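# Pour a ball via gutters into a roofed box

## Task

Get the ball out of the gutter it starts in and into the box standing at a different arm (the box has a roof and one open side), pouring it from gutter to gutter if helpful. It fails if the ball ever reaches the floor, or if the box is moved, raised, rotated or tilted beyond a small amount.

## Robot and tools

Setup: three Kinova Gen3 arms (arm1, arm2, arm3), each ending in a five-fingered right hand. Base feet in the scene frame (metres, origin on the floor, +z up), each foot pointing along its own +x: arm1 at (-1.714, -0.387, 0.893), quat wxyz (0.995, -0.006, 0.005, 0.095); arm2 at (0.001, 0.119, 0.892), quat (0.632, 0.001, -0.001, 0.775); arm3 at (1.715, 0.414, 0.918), quat (0.130, -0.007, 0.001, -0.991). A hand reaches roughly 1.06 m from its joint1 axis. Gutters carry the ball: a ball stays in one only while its open end is raised above the closed end; tilting the handle up makes the ball roll out the open end, which is how it is poured into another gutter or the box. Small random pushes can nudge loose objects.

Hand frame: the hand point sits 0.045 m in front of the palm. Its +z runs along straightened fingers, +y points out of the palm, +x runs across the palm away from the thumb. Fingertips extend 0.06-0.07 m past the point. A bracket on the little-finger side of the wrist sticks out and can strike things. The wrist camera is on that same side, aimed at the hand point.

Tool move: one action for any subset of arms. Each arm gets its own object ("arm1", "arm2", "arm3"); omitted arms are not commanded but may still be driving to earlier targets. Inside an arm's object:
- "joints": absolute targets keyed by name. joint1_rad..joint7_rad in radians (ranges: joints 1,3,5,7 -6.283 to 6.283; joint2 ±2.249; joint4 ±2.579; joint6 ±2.099). Finger keys hand_little, hand_ring, hand_middle, hand_index, hand_thumb_bend: +1 straight/open, -1 curled/closed. hand_thumb_turn: +1 beside the palm, -1 opposite the fingers. hand_force_limit (-1 to 1) sets the closing force where a motor halts, about 0 N at -1 to 10 N at +1 (15 N for thumb motors). hand_speed (-0.96 to 1) sets finger speed; full speed from +0.48 up. Start values: force limit 0, speed -0.8.
- "target": one absolute hand-point pose [x, y, z, qw, qx, qy, qz] in the scene frame (metres, unit quaternion, same format as the printed "hand" line). The hand travels a straight line from its hand_target toward it. With "target", "joints" may contain only the hand_ keys.
- "speed": top linear speed for the target path, 0.002-0.5 m/s (default 0.25); rotation capped at twice that in rad/s.
- "min_time_s": 0.1-8 s, lower bound on the duration of that arm's joint motions.
- "cameras" (top level): list of names from arm1_cam_wrist, arm2_cam_wrist, arm3_cam_wrist, cam_end_1, cam_end_2, cam_gap_1, cam_gap_2, cam_side, cam_top, or "all"; [] for none. An empty move returns full state and all images.
All arm motions start together. Hand paths finish together, stop after 10 s, and no action exceeds 15 s. Paths ignore obstacles and other arms; hands can lag, drift, or overshoot speed near full stretch.

Tool wait: {"seconds": 0-10, "cameras": as in move}; lets time pass without new commands. zoom_image: {"camera", "region": [x0,y0,x1,y1]} pixels from the top-left of that camera's newest image (896x504), at most 504 each way. show_instructions shows the reference page. finished_scene ends the scene for good; the ball must already be resting in the box.

Reading results: "move" lists commanded robots; "as last shown" marks an uncommanded one whose status reads "not commanded". "hand" is the hand-point pose (can be off at long reach); hand_target is the pose the current joint targets lead to. "done" means within 1 cm and 2 degrees (joints ±0.01 rad). "off_target" means resting away from the goal, maybe still pushing. "not_followed"/"joint command not followed"/"pose unreachable" mean a safety check blocked the arm; a blocked hand target is discarded. "time_out" makes the joint hold where it stopped. hand_stopped_by gives six words (little, ring, middle, index, thumb_bend, thumb_turn): moving, target, force, stalled or fault. *_load_n are fingertip forces in N (positive pushes open); a lost grip shows as loads near 0. Joint velocities in rad/s; "within noise" means still. Joint torques and Flange force reveal contact or carried loads.

Gripping: a finger motor only moves when its target changes by at least 0.002. To grip harder, raise hand_force_limit and send a target more closed than the current reading. Close gently at hand_speed -0.94 or below. Wrap grips suit objects 0.035-0.065 m thick with the thumb turned in; handles down to about 0.025 m work.

Avoid: robots pressing or colliding with each other (fingers included; closing a hand on another robot's fingers counts), hitting fixed things, pushing hard (the arm keeps pushing after contact), dropping the ball or letting it reach the floor, knocking objects out of the work area, disturbing the box, overloading the weak wrist joints 5-7, and long stretched or loaded holds that overheat motors. A torque fault freezes that arm 10 s and skips its remaining commands; after a fault or heat stop, resend targets. A refused call or a stop cancels later move/wait/finished calls in the same reply.

Each tool is called after "Request:" by a JSON object that holds its "api" and its "payload", one argument or row to a line.

Reference images:

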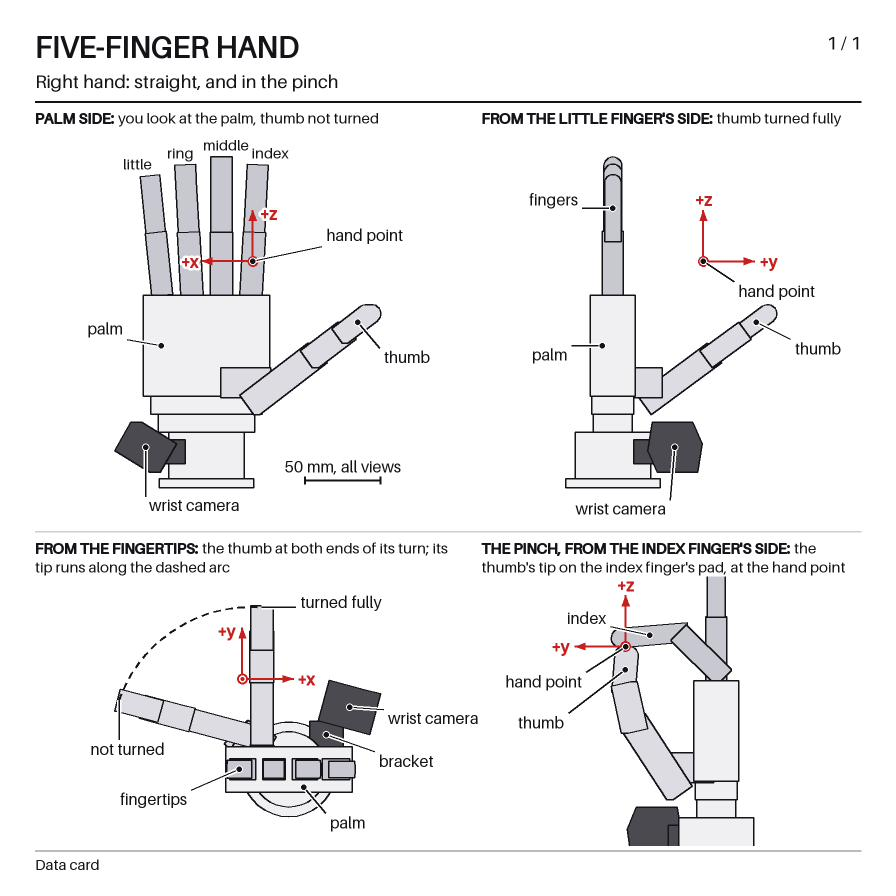

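## Session

Request:
{"api": "move", "payload": {

}}

Scene clock: 0.00 s.
Joint torques (N m): no reading
Motor temperatures (°C): arm1=[36 28 33 36 45 39 48] | arm2=[39 31 28 33 42 40 45] | arm3=[33 32 30 31 38 43 48]
Flange force (N): no reading
Joint velocities: within noise
arm1.joint_positions: joint1_rad=+0.260 joint2_rad=-0.428 joint3_rad=-0.135 joint4_rad=+1.434 joint5_rad=-0.121 joint6_rad=+1.952 joint7_rad=-2.163 hand_little=+1.000 hand_ring=+1.000 hand_middle=+1.000 hand_index=+1.000 hand_thumb_turn=+1.000 hand_thumb_bend=+1.000 hand_force_limit=+0.000 hand_speed=-0.800
arm1.joint_status: not commanded
arm1.hand_stopped_by: target,target,target,target,target,target
arm1.little_load_n: 0.0
arm1.ring_load_n: 0.0
arm1.middle_load_n: 0.0
arm1.index_load_n: 0.0
arm1.thumb_bend_load_n: 0.0
arm1.thumb_turn_load_n: 0.0
arm1.hand: x=-1.5084 y=-0.3090 z=+1.4209 quat_wxyz=(-0.073, -0.236, -0.968, -0.046) (m; scene frame)
arm1.hand_target: x=-1.5084 y=-0.3090 z=+1.4209 quat_wxyz=(-0.073, -0.236, -0.968, -0.046) (m; scene frame)
arm1.hand_status: not commanded
arm2.joint_positions: joint1_rad=-0.231 joint2_rad=-0.536 joint3_rad=-0.113 joint4_rad=+1.599 joint5_rad=-0.127 joint6_rad=+2.053 joint7_rad=-1.707 hand_little=+1.000 hand_ring=+1.000 hand_middle=+1.000 hand_index=+1.000 hand_thumb_turn=+1.000 hand_thumb_bend=+1.000 hand_force_limit=+0.000 hand_speed=-0.800
arm2.joint_status: not commanded
arm2.hand_stopped_by: target,target,target,target,target,target
arm2.little_load_n: 0.0
arm2.ring_load_n: 0.0
arm2.middle_load_n: 0.0
arm2.index_load_n: 0.0
arm2.thumb_bend_load_n: 0.0
arm2.thumb_turn_load_n: 0.0
arm2.hand: x=-0.1196 y=+0.1646 z=+1.3732 quat_wxyz=(+0.019, +0.848, -0.530, -0.022) (m; scene frame)
arm2.hand_target: x=-0.1196 y=+0.1646 z=+1.3732 quat_wxyz=(+0.019, +0.848, -0.530, -0.022) (m; scene frame)
arm2.hand_status: not commanded
arm3.joint_positions: joint1_rad=+0.499 joint2_rad=-0.498 joint3_rad=+0.018 joint4_rad=+1.588 joint5_rad=-0.119 joint6_rad=+1.940 joint7_rad=-1.814 hand_little=+1.000 hand_ring=+1.000 hand_middle=+1.000 hand_index=+1.000 hand_thumb_turn=+1.000 hand_thumb_bend=+1.000 hand_force_limit=+0.000 hand_speed=-0.800
arm3.joint_status: not commanded
arm3.hand_stopped_by: target,target,target,target,target,target
arm3.little_load_n: 0.0
arm3.ring_load_n: 0.0
arm3.middle_load_n: 0.0
arm3.index_load_n: 0.0
arm3.thumb_bend_load_n: 0.0
arm3.thumb_turn_load_n: 0.0
arm3.hand: x=+1.5567 y=+0.3927 z=+1.4129 quat_wxyz=(-0.059, -0.971, +0.221, +0.063) (m; scene frame)
arm3.hand_target: x=+1.5567 y=+0.3927 z=+1.4129 quat_wxyz=(-0.059, -0.971, +0.221, +0.063) (m; scene frame)
arm3.hand_status: not commanded
pictures: arm1_cam_wrist, arm2_cam_wrist, arm3_cam_wrist, cam_end_1, cam_end_2, cam_gap_1, cam_gap_2, cam_side, cam_top

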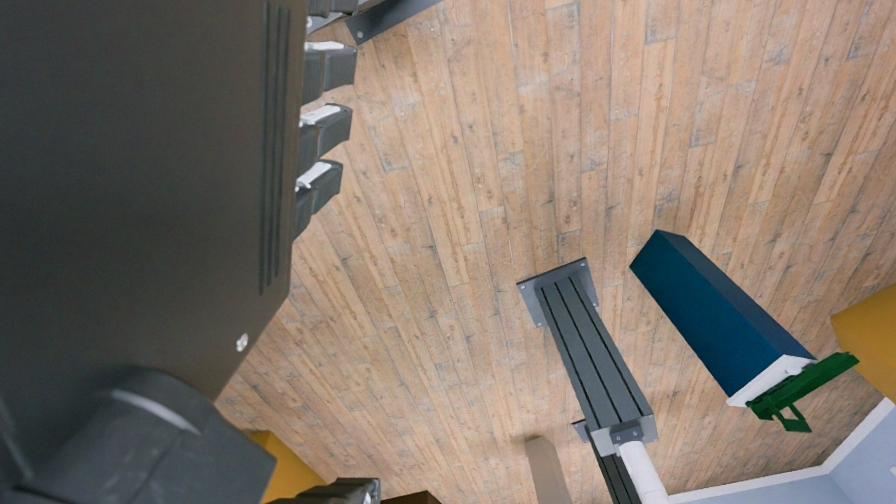

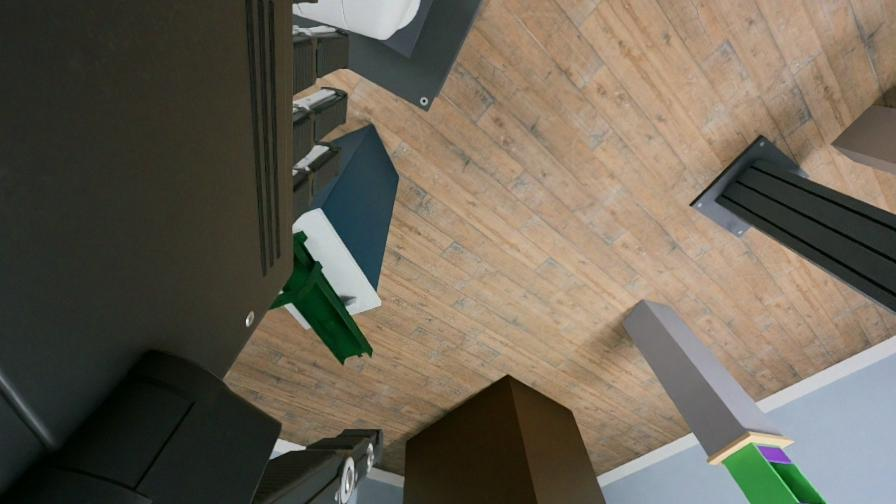

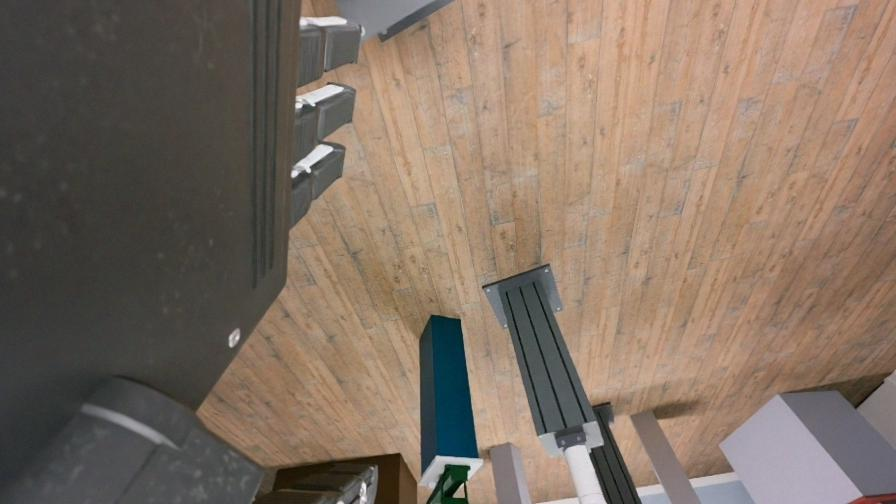

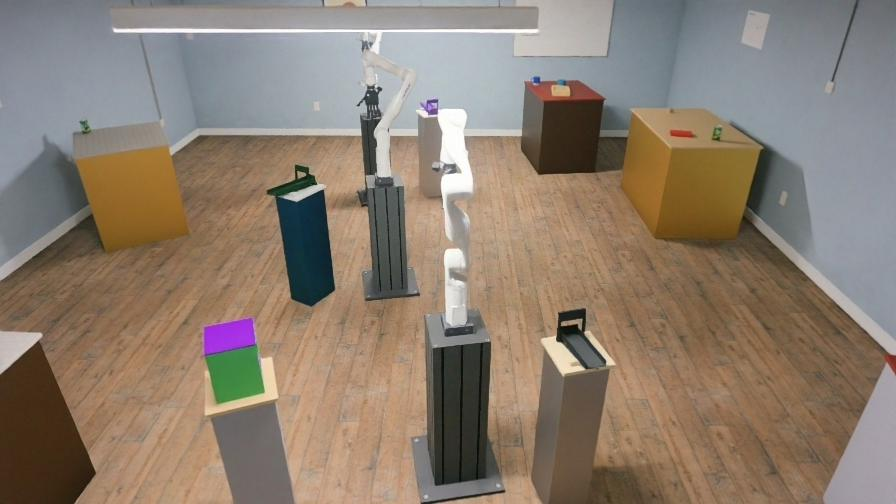

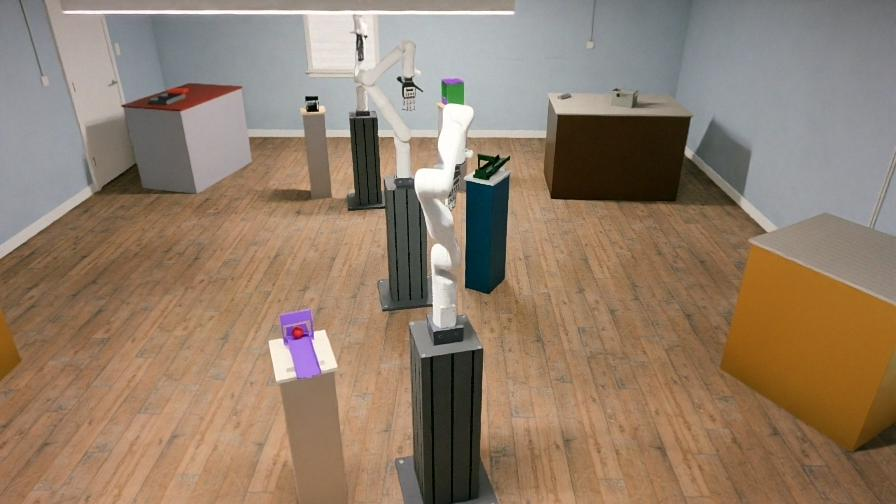

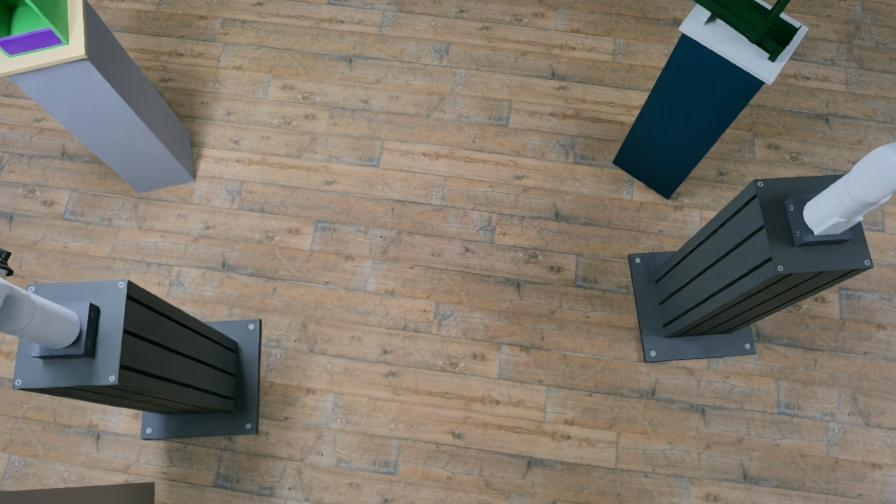

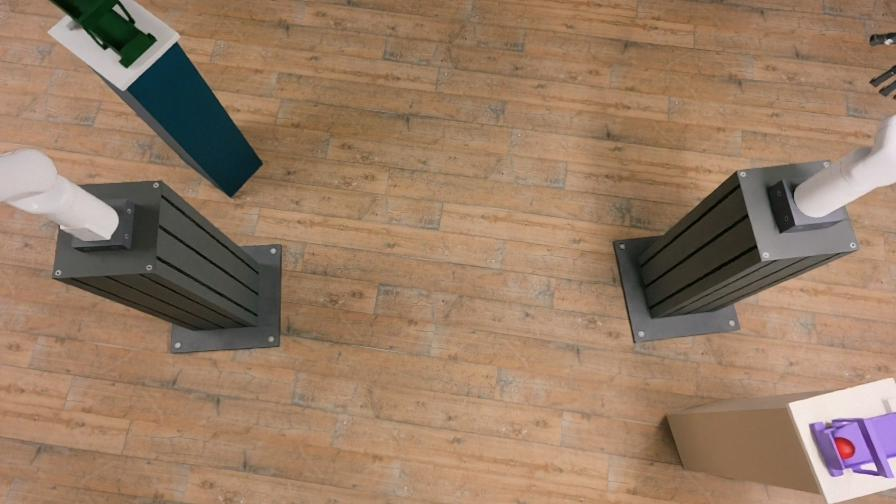

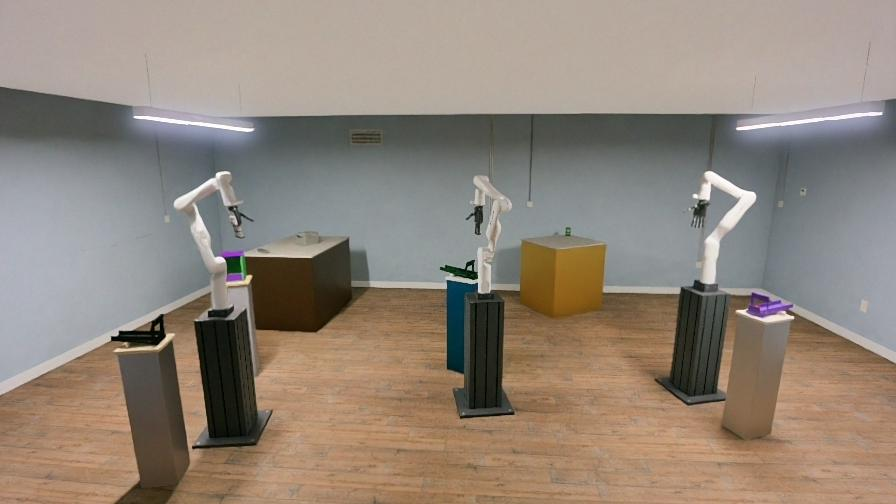

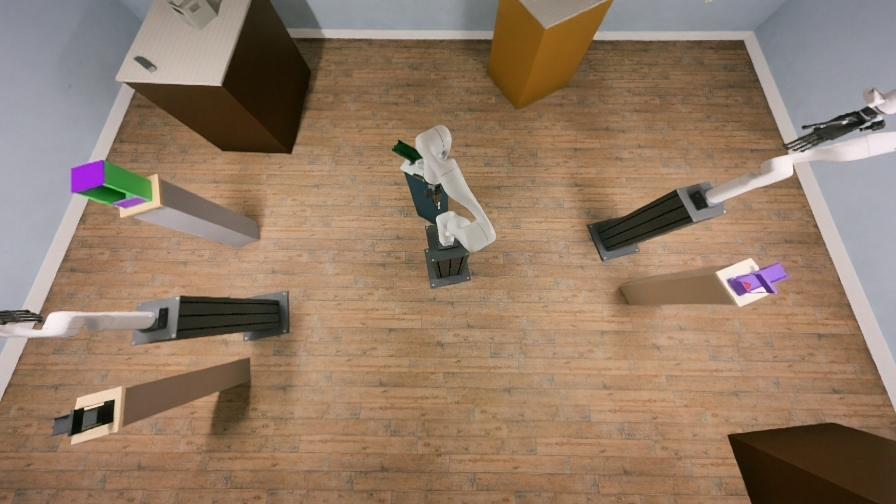

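Request:
{"api": "zoom_image", "payload": {
  "camera": "cam_end_2",
  "region": [240, 280, 360, 400]
}}

Request:
{"api": "zoom_image", "payload": {
  "camera": "cam_gap_2",
  "region": [760, 360, 896, 504]
}}

Request:
{"api": "zoom_image", "payload": {
  "camera": "cam_side",
  "region": [700, 260, 820, 340]
}}

Request:
{"api": "zoom_image", "payload": {
  "camera": "cam_top",
  "region": [690, 240, 810, 320]
}}

Request:
{"api": "zoom_image", "payload": {
  "camera": "cam_end_1",
  "region": [520, 290, 640, 390]
}}

Request:
{"api": "zoom_image", "payload": {
  "camera": "cam_end_1",
  "region": [180, 290, 300, 430]
}}

Request:
{"api": "zoom_image", "payload": {
  "camera": "cam_gap_1",
  "region": [0, 0, 200, 120]
}}

Request:
{"api": "zoom_image", "payload": {
  "camera": "cam_gap_1",
  "region": [650, 0, 850, 120]
}}

Request:
{"api": "zoom_image", "payload": {
  "camera": "cam_gap_2",
  "region": [20, 0, 220, 120]
}}

Request:
{"api": "zoom_image", "payload": {
  "camera": "cam_top",
  "region": [30, 370, 150, 460]
}}

Request:
{"api": "zoom_image", "payload": {
  "camera": "cam_top",
  "region": [50, 140, 200, 240]
}}

Request:
{"api": "zoom_image", "payload": {
  "camera": "cam_top",
  "region": [370, 120, 470, 200]
}}

Request:
{"api": "zoom_image", "payload": {
  "camera": "cam_side",
  "region": [90, 240, 270, 380]
}}

Request:
{"api": "zoom_image", "payload": {
  "camera": "cam_side",
  "region": [420, 160, 540, 300]
}}

Request:
{"api": "zoom_image", "payload": {
  "camera": "cam_end_1",
  "region": [250, 150, 350, 220]
}}

Request:
{"api": "zoom_image", "payload": {
  "camera": "cam_end_2",
  "region": [440, 60, 540, 220]
}}

Scaled by 4.200 from the camera's image (finer frame: 1280x720).

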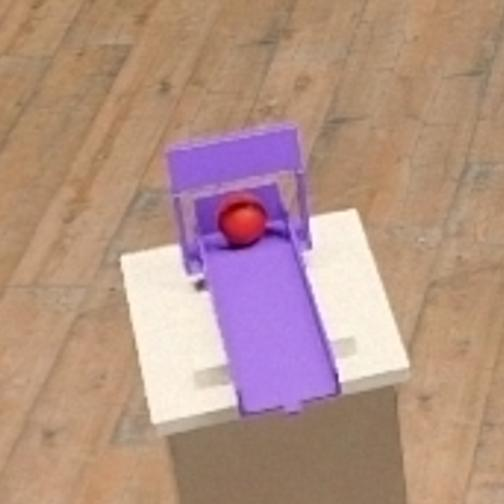

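Scaled by 3.500 from the camera's image (finer frame: 1280x720).

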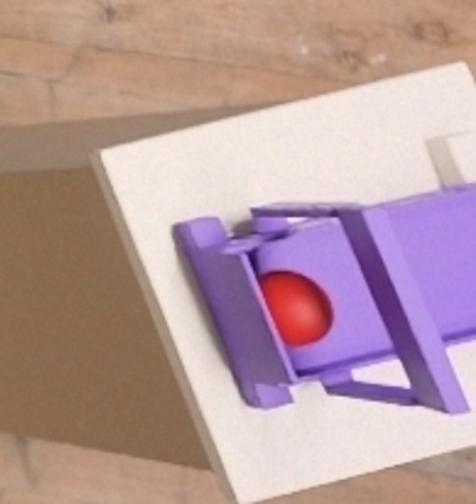

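Scaled by 4.200 from the camera's image (finer frame: 1280x720).

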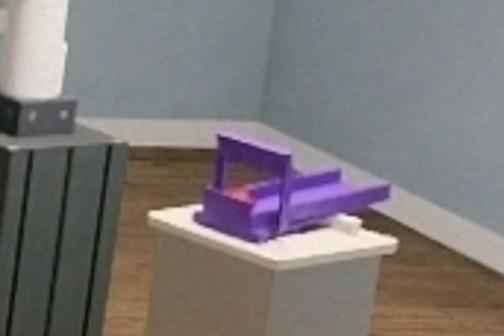

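Scaled by 4.200 from the camera's image (finer frame: 1280x720).

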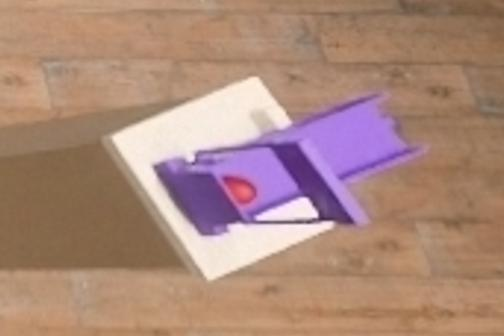

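Scaled by 4.200 from the camera's image (finer frame: 1280x720).

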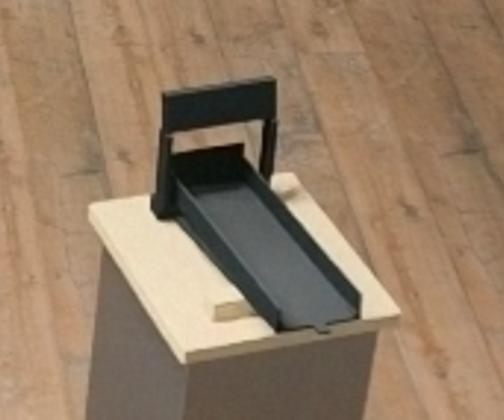

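Scaled by 3.600 from the camera's image (finer frame: 1280x720).

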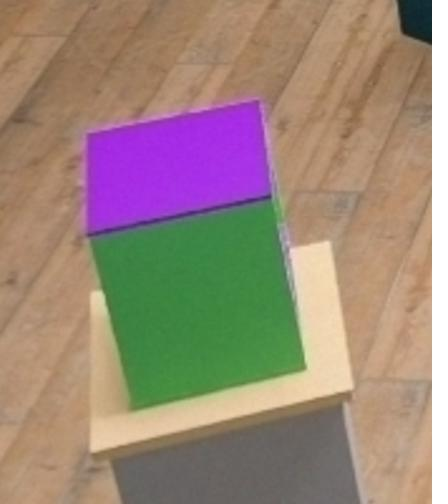

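Scaled by 2.520 from the camera's image (finer frame: 1280x720).

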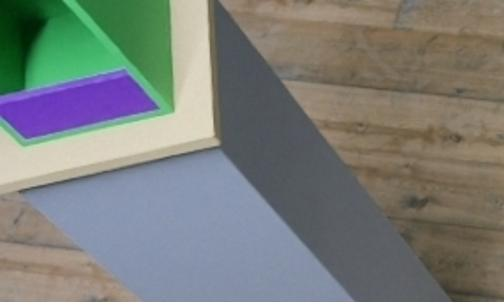

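Scaled by 2.520 from the camera's image (finer frame: 1280x720).

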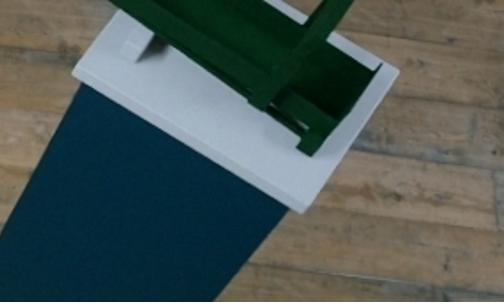

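Scaled by 2.520 from the camera's image (finer frame: 1280x720).

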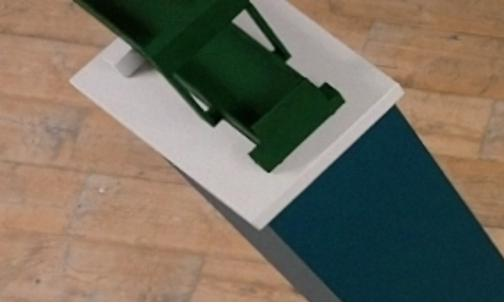

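Scaled by 4.200 from the camera's image (finer frame: 1280x720).

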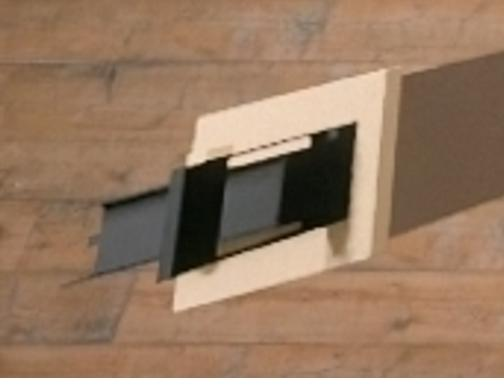

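Scaled by 3.360 from the camera's image (finer frame: 1280x720).

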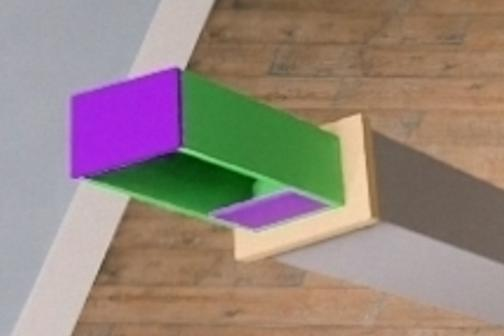

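Scaled by 5.040 from the camera's image (finer frame: 1280x720).

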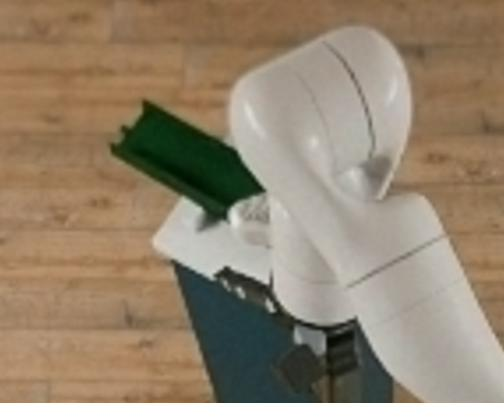

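Scaled by 2.800 from the camera's image (finer frame: 1280x720).

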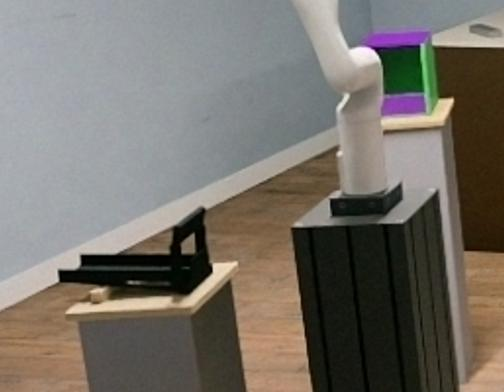

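Scaled by 3.600 from the camera's image (finer frame: 1280x720).

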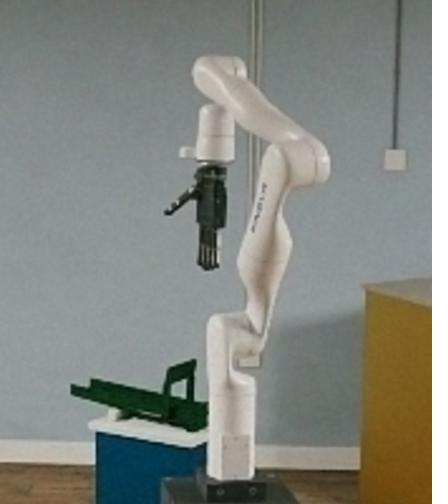

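Scaled by 5.040 from the camera's image (finer frame: 1280x720).

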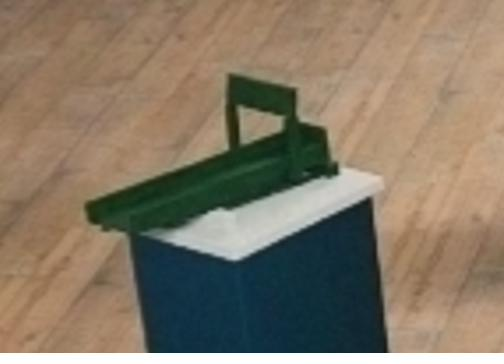

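Scaled by 3.150 from the camera's image (finer frame: 1280x720).

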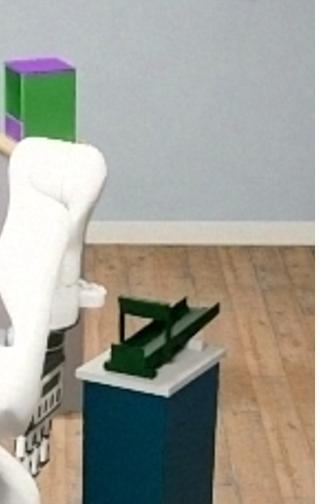

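Request:
{"api": "move", "payload": {
  "arm1": {"joints": {"joint1_rad": 2.39, "joint2_rad": 0.55, "joint3_rad": 0, "joint4_rad": 0.85, "joint5_rad": 0, "joint6_rad": 1.74, "joint7_rad": -1.57}, "min_time_s": 4},
  "arm2": {"joints": {"joint1_rad": 0.0, "joint2_rad": 0.0, "joint3_rad": 0, "joint4_rad": 1.4, "joint5_rad": 0, "joint6_rad": 1.74, "joint7_rad": -1.57}, "min_time_s": 4},
  "arm3": {"joints": {"joint1_rad": -1.87, "joint2_rad": 0.5, "joint3_rad": 0, "joint4_rad": 0.9, "joint5_rad": 0, "joint6_rad": 1.74, "joint7_rad": -1.57}, "min_time_s": 4},
  "cameras": ["arm1_cam_wrist", "arm2_cam_wrist", "arm3_cam_wrist", "cam_top"]
}}

Scene clock: 162.37 s.
Joint torques (N m): arm1=[-1.07 -20.53 1.22 -7.89 0.15 -0.44 0.39] | arm2=[0.73 -6.22 -0.1 -8.39 0.02 0.19 0.3] | arm3=[0.4 -19.06 -1.37 -8.82 -0.27 -0.06 0.53]
Motor temperatures (°C): arm1=[35 28 32 35 44 38 48] | arm2=[38 31 28 33 41 40 45] | arm3=[33 32 29 31 37 43 48]
Flange force (N): arm1=[-10.0 -1.4 -3.4] | arm2=[5.0 2.3 2.8] | arm3=[-1.9 1.0 2.4]
move: arm1 done; arm2 done; arm3 done
Joint velocities: within noise
arm1.joint_positions: joint1_rad=+2.390 joint2_rad=+0.550 joint3_rad=+0.000 joint4_rad=+0.850 joint5_rad=+0.000 joint6_rad=+1.740 joint7_rad=-1.570 hand_little=+1.000 hand_ring=+1.000 hand_middle=+1.000 hand_index=+1.000 hand_thumb_turn=+1.000 hand_thumb_bend=+1.000 hand_force_limit=+0.000 hand_speed=-0.800
arm1.joint_status: all done
arm1.hand_stopped_by: target,target,target,target,target,target
arm1.little_load_n: 0.5
arm1.ring_load_n: 0.0
arm1.middle_load_n: 0.0
arm1.index_load_n: 0.0
arm1.thumb_bend_load_n: 0.0
arm1.thumb_turn_load_n: 0.0
arm1.hand: x=-2.0113 y=-0.8567 z=+1.2761 quat_wxyz=(-0.004, -0.891, -0.454, +0.008)
arm1.hand_target: x=-2.0113 y=-0.8567 z=+1.2761 quat_wxyz=(-0.004, -0.891, -0.454, +0.008)
arm1.hand_status: not commanded
arm2.joint_positions: joint1_rad=+0.000 joint2_rad=+0.000 joint3_rad=+0.000 joint4_rad=+1.400 joint5_rad=+0.000 joint6_rad=+1.740 joint7_rad=-1.570 hand_little=+1.000 hand_ring=+1.000 hand_middle=+1.000 hand_index=+1.000 hand_thumb_turn=+1.000 hand_thumb_bend=+1.000 hand_force_limit=+0.000 hand_speed=-0.800
arm2.joint_status: all done
arm2.hand_stopped_by: target,target,target,target,target,target
arm2.little_load_n: 0.0
arm2.ring_load_n: 0.0
arm2.middle_load_n: 0.0
arm2.index_load_n: 0.0
arm2.thumb_bend_load_n: 0.0
arm2.thumb_turn_load_n: 0.0
arm2.hand: x=-0.1024 y=+0.4445 z=+1.3295 quat_wxyz=(-0.002, +0.775, -0.632, -0.002)
arm2.hand_target: x=-0.1024 y=+0.4445 z=+1.3295 quat_wxyz=(-0.002, +0.775, -0.632, -0.002)
arm2.hand_status: not commanded
arm3.joint_positions: joint1_rad=-1.870 joint2_rad=+0.500 joint3_rad=+0.000 joint4_rad=+0.900 joint5_rad=+0.000 joint6_rad=+1.740 joint7_rad=-1.570 hand_little=+1.000 hand_ring=+1.000 hand_middle=+1.000 hand_index=+1.000 hand_thumb_turn=+1.000 hand_thumb_bend=+1.000 hand_force_limit=+0.000 hand_speed=-0.800
arm3.joint_status: all done
arm3.hand_stopped_by: target,target,target,target,target,target
arm3.little_load_n: 0.0
arm3.ring_load_n: 0.0
arm3.middle_load_n: 0.0
arm3.index_load_n: 0.0
arm3.thumb_bend_load_n: 0.0
arm3.thumb_turn_load_n: 0.0
arm3.hand: x=+2.0383 y=-0.0275 z=+1.2986 quat_wxyz=(+0.006, -0.484, -0.875, +0.003)
arm3.hand_target: x=+2.0383 y=-0.0275 z=+1.2986 quat_wxyz=(+0.006, -0.484, -0.875, +0.003)
arm3.hand_status: not commanded

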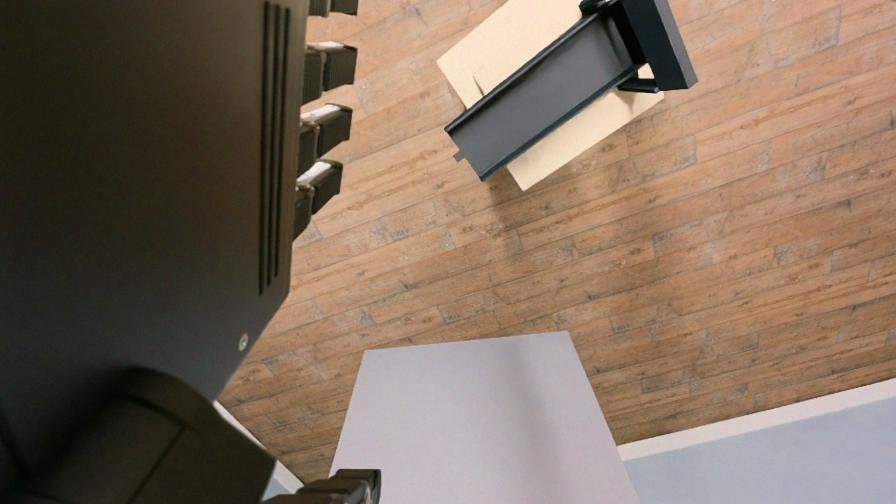

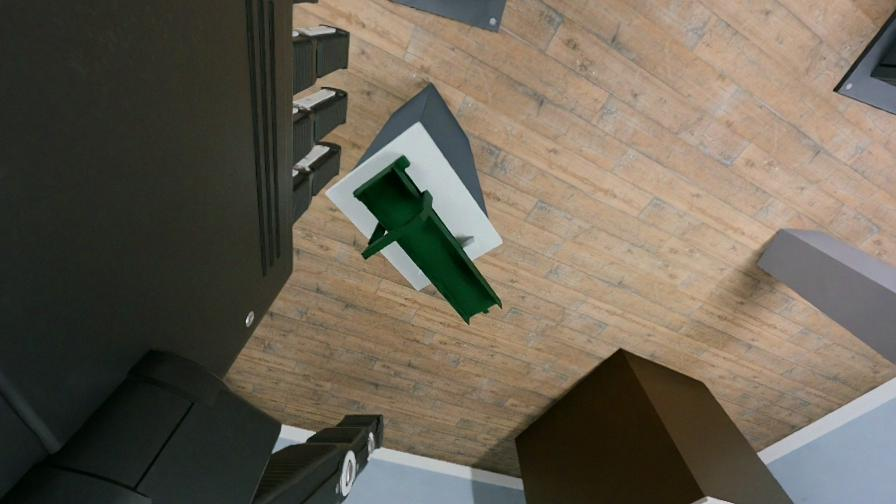

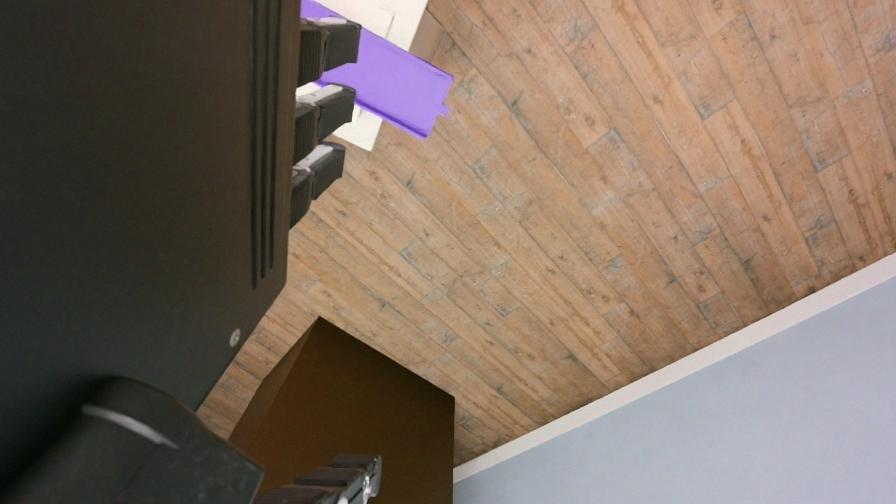

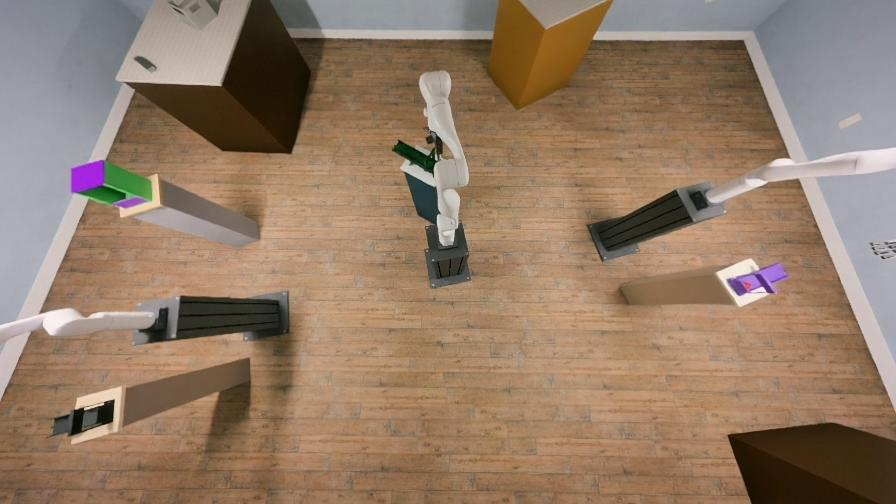

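Request:
{"api": "zoom_image", "payload": {
  "camera": "arm2_cam_wrist",
  "region": [310, 100, 520, 340]
}}

Request:
{"api": "zoom_image", "payload": {
  "camera": "arm1_cam_wrist",
  "region": [420, 0, 720, 200]
}}

Scaled by 2.100 from the camera's image (finer frame: 1280x720).

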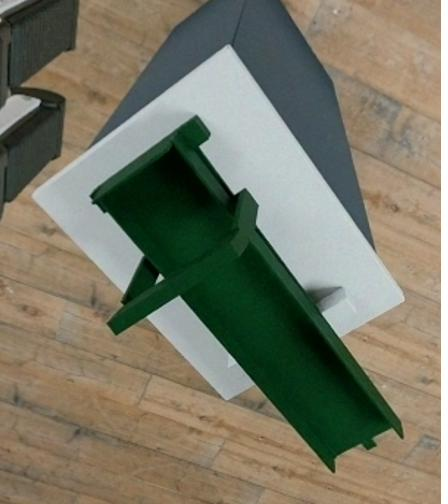

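Scaled by 1.680 from the camera's image (finer frame: 1280x720).

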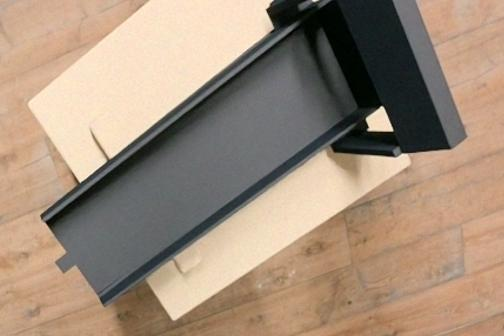

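Request:
{"api": "move", "payload": {
  "arm1": {"joints": {"joint1_rad": 1.91, "joint2_rad": -0.35, "joint4_rad": 2.25, "joint6_rad": 0.71}, "min_time_s": 3},
  "arm2": {"joints": {"joint1_rad": 0.0, "joint2_rad": -0.41, "joint4_rad": 2.31, "joint6_rad": 0.71}, "min_time_s": 3},
  "arm3": {"joints": {"joint1_rad": -1.69, "joint2_rad": -0.41, "joint4_rad": 2.31, "joint6_rad": 0.71}, "min_time_s": 3},
  "cameras": ["arm1_cam_wrist", "arm2_cam_wrist", "arm3_cam_wrist"]
}}

Request:
{"api": "zoom_image", "payload": {
  "camera": "arm1_cam_wrist",
  "region": [350, 100, 750, 400]
}}

Request:
{"api": "zoom_image", "payload": {
  "camera": "arm2_cam_wrist",
  "region": [330, 100, 730, 400]
}}

Request:
{"api": "zoom_image", "payload": {
  "camera": "arm3_cam_wrist",
  "region": [330, 100, 730, 400]
}}

Scene clock: 377.13 s.
Joint torques (N m): arm1=[-1.1 -4.62 0.98 -8.88 0.13 -1.67 0.4] | arm2=[0.76 0.49 -0.24 -9.37 0.09 -1.05 0.27] | arm3=[0.23 -2.45 -1.74 -9.78 -0.26 -1.41 0.54]
Motor temperatures (°C): arm1=[34 29 31 35 43 38 48] | arm2=[38 30 28 33 40 39 44] | arm3=[32 33 29 32 37 42 48]
Flange force (N): arm1=[-5.4 7.1 3.6] | arm2=[5.1 0.3 -2.5] | arm3=[0.2 -5.7 3.9]
move: arm1 done; arm2 done; arm3 done
Joint velocities: within noise
arm1.joint_positions: joint1_rad=+1.910 joint2_rad=-0.350 joint3_rad=+0.000 joint4_rad=+2.250 joint5_rad=+0.000 joint6_rad=+0.710 joint7_rad=-1.570 hand_little=+1.000 hand_ring=+1.000 hand_middle=+1.000 hand_index=+1.000 hand_thumb_turn=+1.000 hand_thumb_bend=+1.000 hand_force_limit=+0.000 hand_speed=-0.800
arm1.joint_status: all done
arm1.hand_stopped_by: target,target,target,target,target,target
arm1.little_load_n: 0.0
arm1.ring_load_n: 0.0
arm1.middle_load_n: 0.0
arm1.index_load_n: 0.0
arm1.thumb_bend_load_n: 0.0
arm1.thumb_turn_load_n: 0.0
arm1.hand: x=-1.7265 y=-0.7272 z=+1.2134 quat_wxyz=(-0.173, -0.729, -0.630, +0.206)
arm1.hand_target: x=-1.7265 y=-0.7272 z=+1.2134 quat_wxyz=(-0.173, -0.729, -0.630, +0.206)
arm1.hand_status: not commanded
arm2.joint_positions: joint1_rad=+0.000 joint2_rad=-0.410 joint3_rad=+0.000 joint4_rad=+2.310 joint5_rad=+0.000 joint6_rad=+0.710 joint7_rad=-1.570 hand_little=+1.000 hand_ring=+1.000 hand_middle=+1.000 hand_index=+1.000 hand_thumb_turn=+1.000 hand_thumb_bend=+1.000 hand_force_limit=+0.000 hand_speed=-0.800
arm2.joint_status: all done
arm2.hand_stopped_by: target,target,target,target,target,target
arm2.little_load_n: 0.0
arm2.ring_load_n: 0.0
arm2.middle_load_n: 0.0
arm2.index_load_n: 0.0
arm2.thumb_bend_load_n: 0.0
arm2.thumb_turn_load_n: 0.0
arm2.hand: x=-0.0981 y=+0.4238 z=+1.1995 quat_wxyz=(-0.167, +0.748, -0.609, -0.204)
arm2.hand_target: x=-0.0981 y=+0.4238 z=+1.1995 quat_wxyz=(-0.167, +0.748, -0.609, -0.204)
arm2.hand_status: not commanded
arm3.joint_positions: joint1_rad=-1.690 joint2_rad=-0.410 joint3_rad=+0.000 joint4_rad=+2.310 joint5_rad=+0.000 joint6_rad=+0.710 joint7_rad=-1.570 hand_little=+1.000 hand_ring=+1.000 hand_middle=+1.000 hand_index=+1.000 hand_thumb_turn=+1.000 hand_thumb_bend=+1.000 hand_force_limit=+0.000 hand_speed=-0.800
arm3.joint_status: all done
arm3.hand_stopped_by: target,target,target,target,target,target
arm3.little_load_n: 0.0
arm3.ring_load_n: 0.0
arm3.middle_load_n: 0.0
arm3.index_load_n: 0.0
arm3.thumb_bend_load_n: -0.5
arm3.thumb_turn_load_n: 0.0
arm3.hand: x=+1.8703 y=+0.1300 z=+1.2226 quat_wxyz=(-0.212, -0.540, -0.801, +0.151)
arm3.hand_target: x=+1.8703 y=+0.1300 z=+1.2226 quat_wxyz=(-0.212, -0.540, -0.801, +0.151)
arm3.hand_status: not commanded

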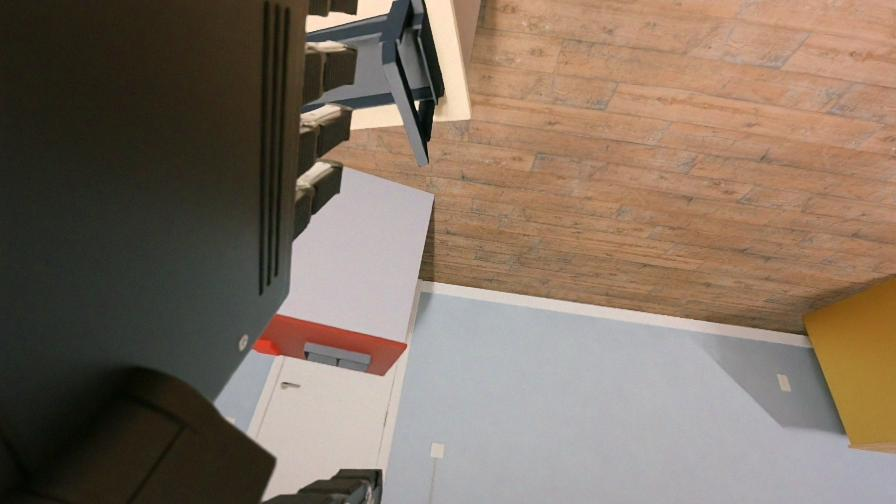

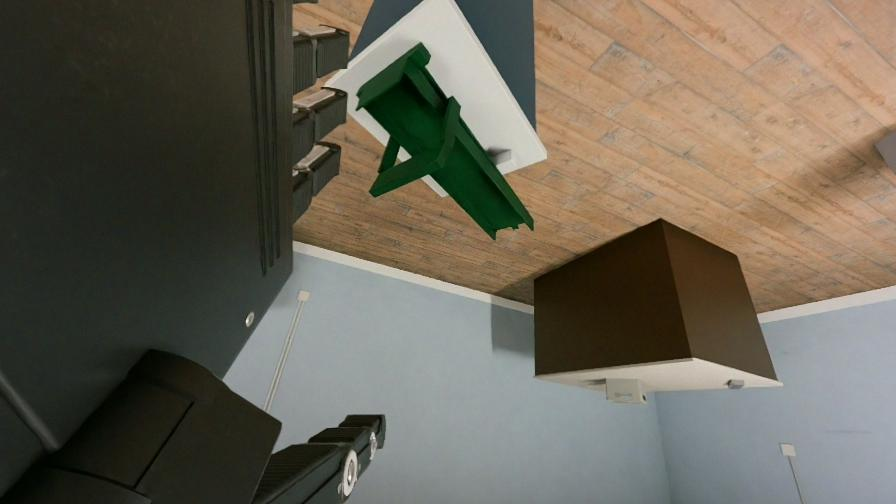

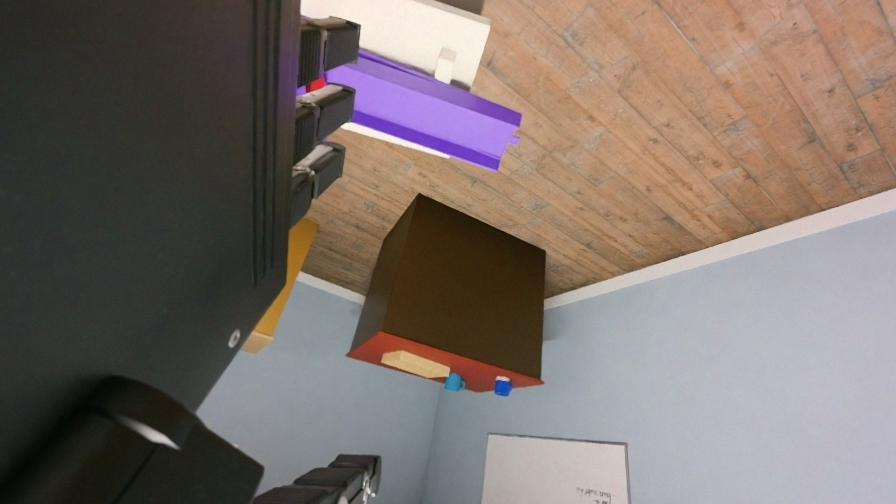

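Scaled by 1.260 from the camera's image (finer frame: 1280x720).

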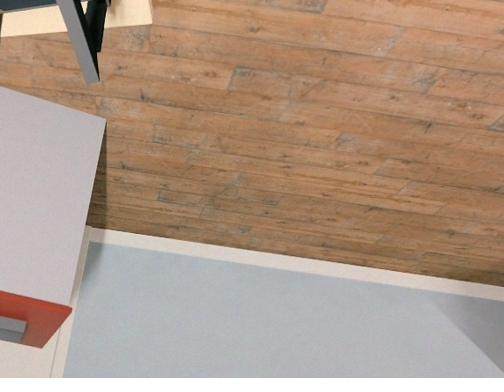

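Scaled by 1.260 from the camera's image (finer frame: 1280x720).

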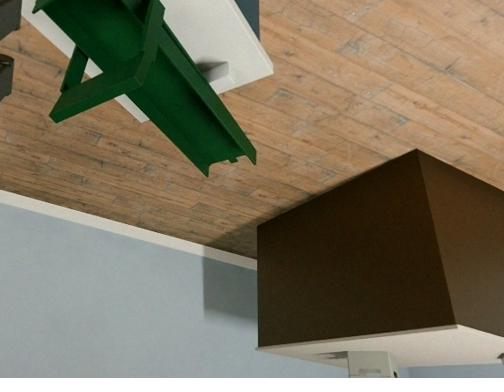

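Scaled by 1.260 from the camera's image (finer frame: 1280x720).

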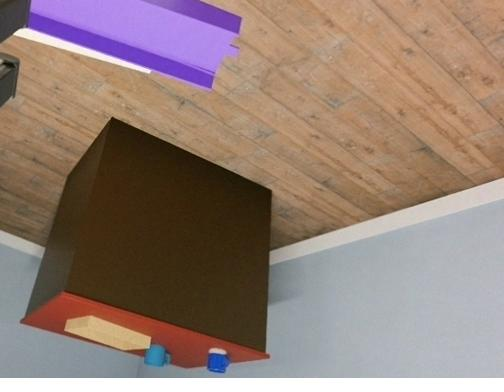

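Request:
{"api": "zoom_image", "payload": {
  "camera": "arm1_cam_wrist",
  "region": [300, 0, 480, 180]
}}

Request:
{"api": "zoom_image", "payload": {
  "camera": "arm2_cam_wrist",
  "region": [340, 20, 560, 250]
}}

Request:
{"api": "zoom_image", "payload": {
  "camera": "arm3_cam_wrist",
  "region": [290, 0, 540, 180]
}}

Scaled by 2.800 from the camera's image (finer frame: 1280x720).

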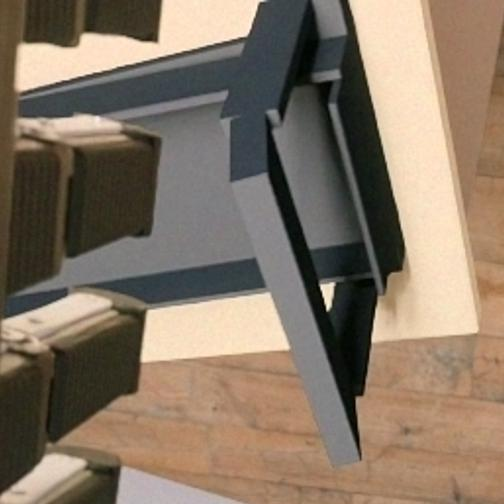

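Scaled by 2.191 from the camera's image (finer frame: 1280x720).

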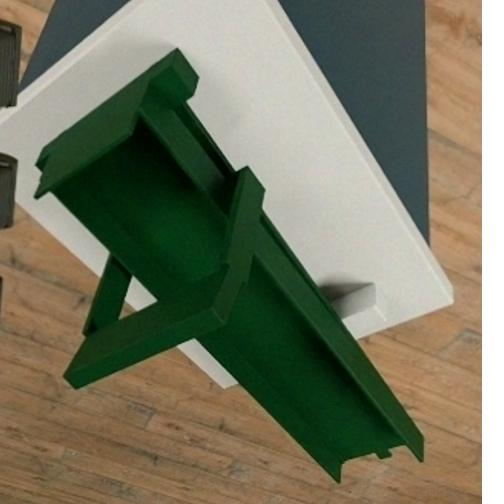

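Scaled by 2.016 from the camera's image (finer frame: 1280x720).

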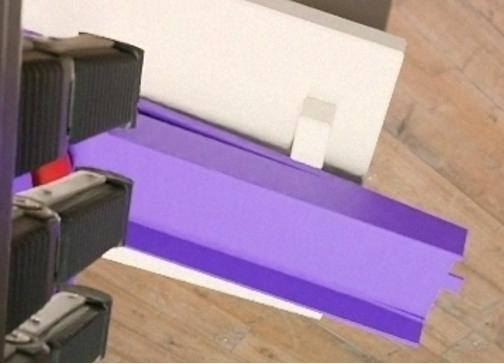

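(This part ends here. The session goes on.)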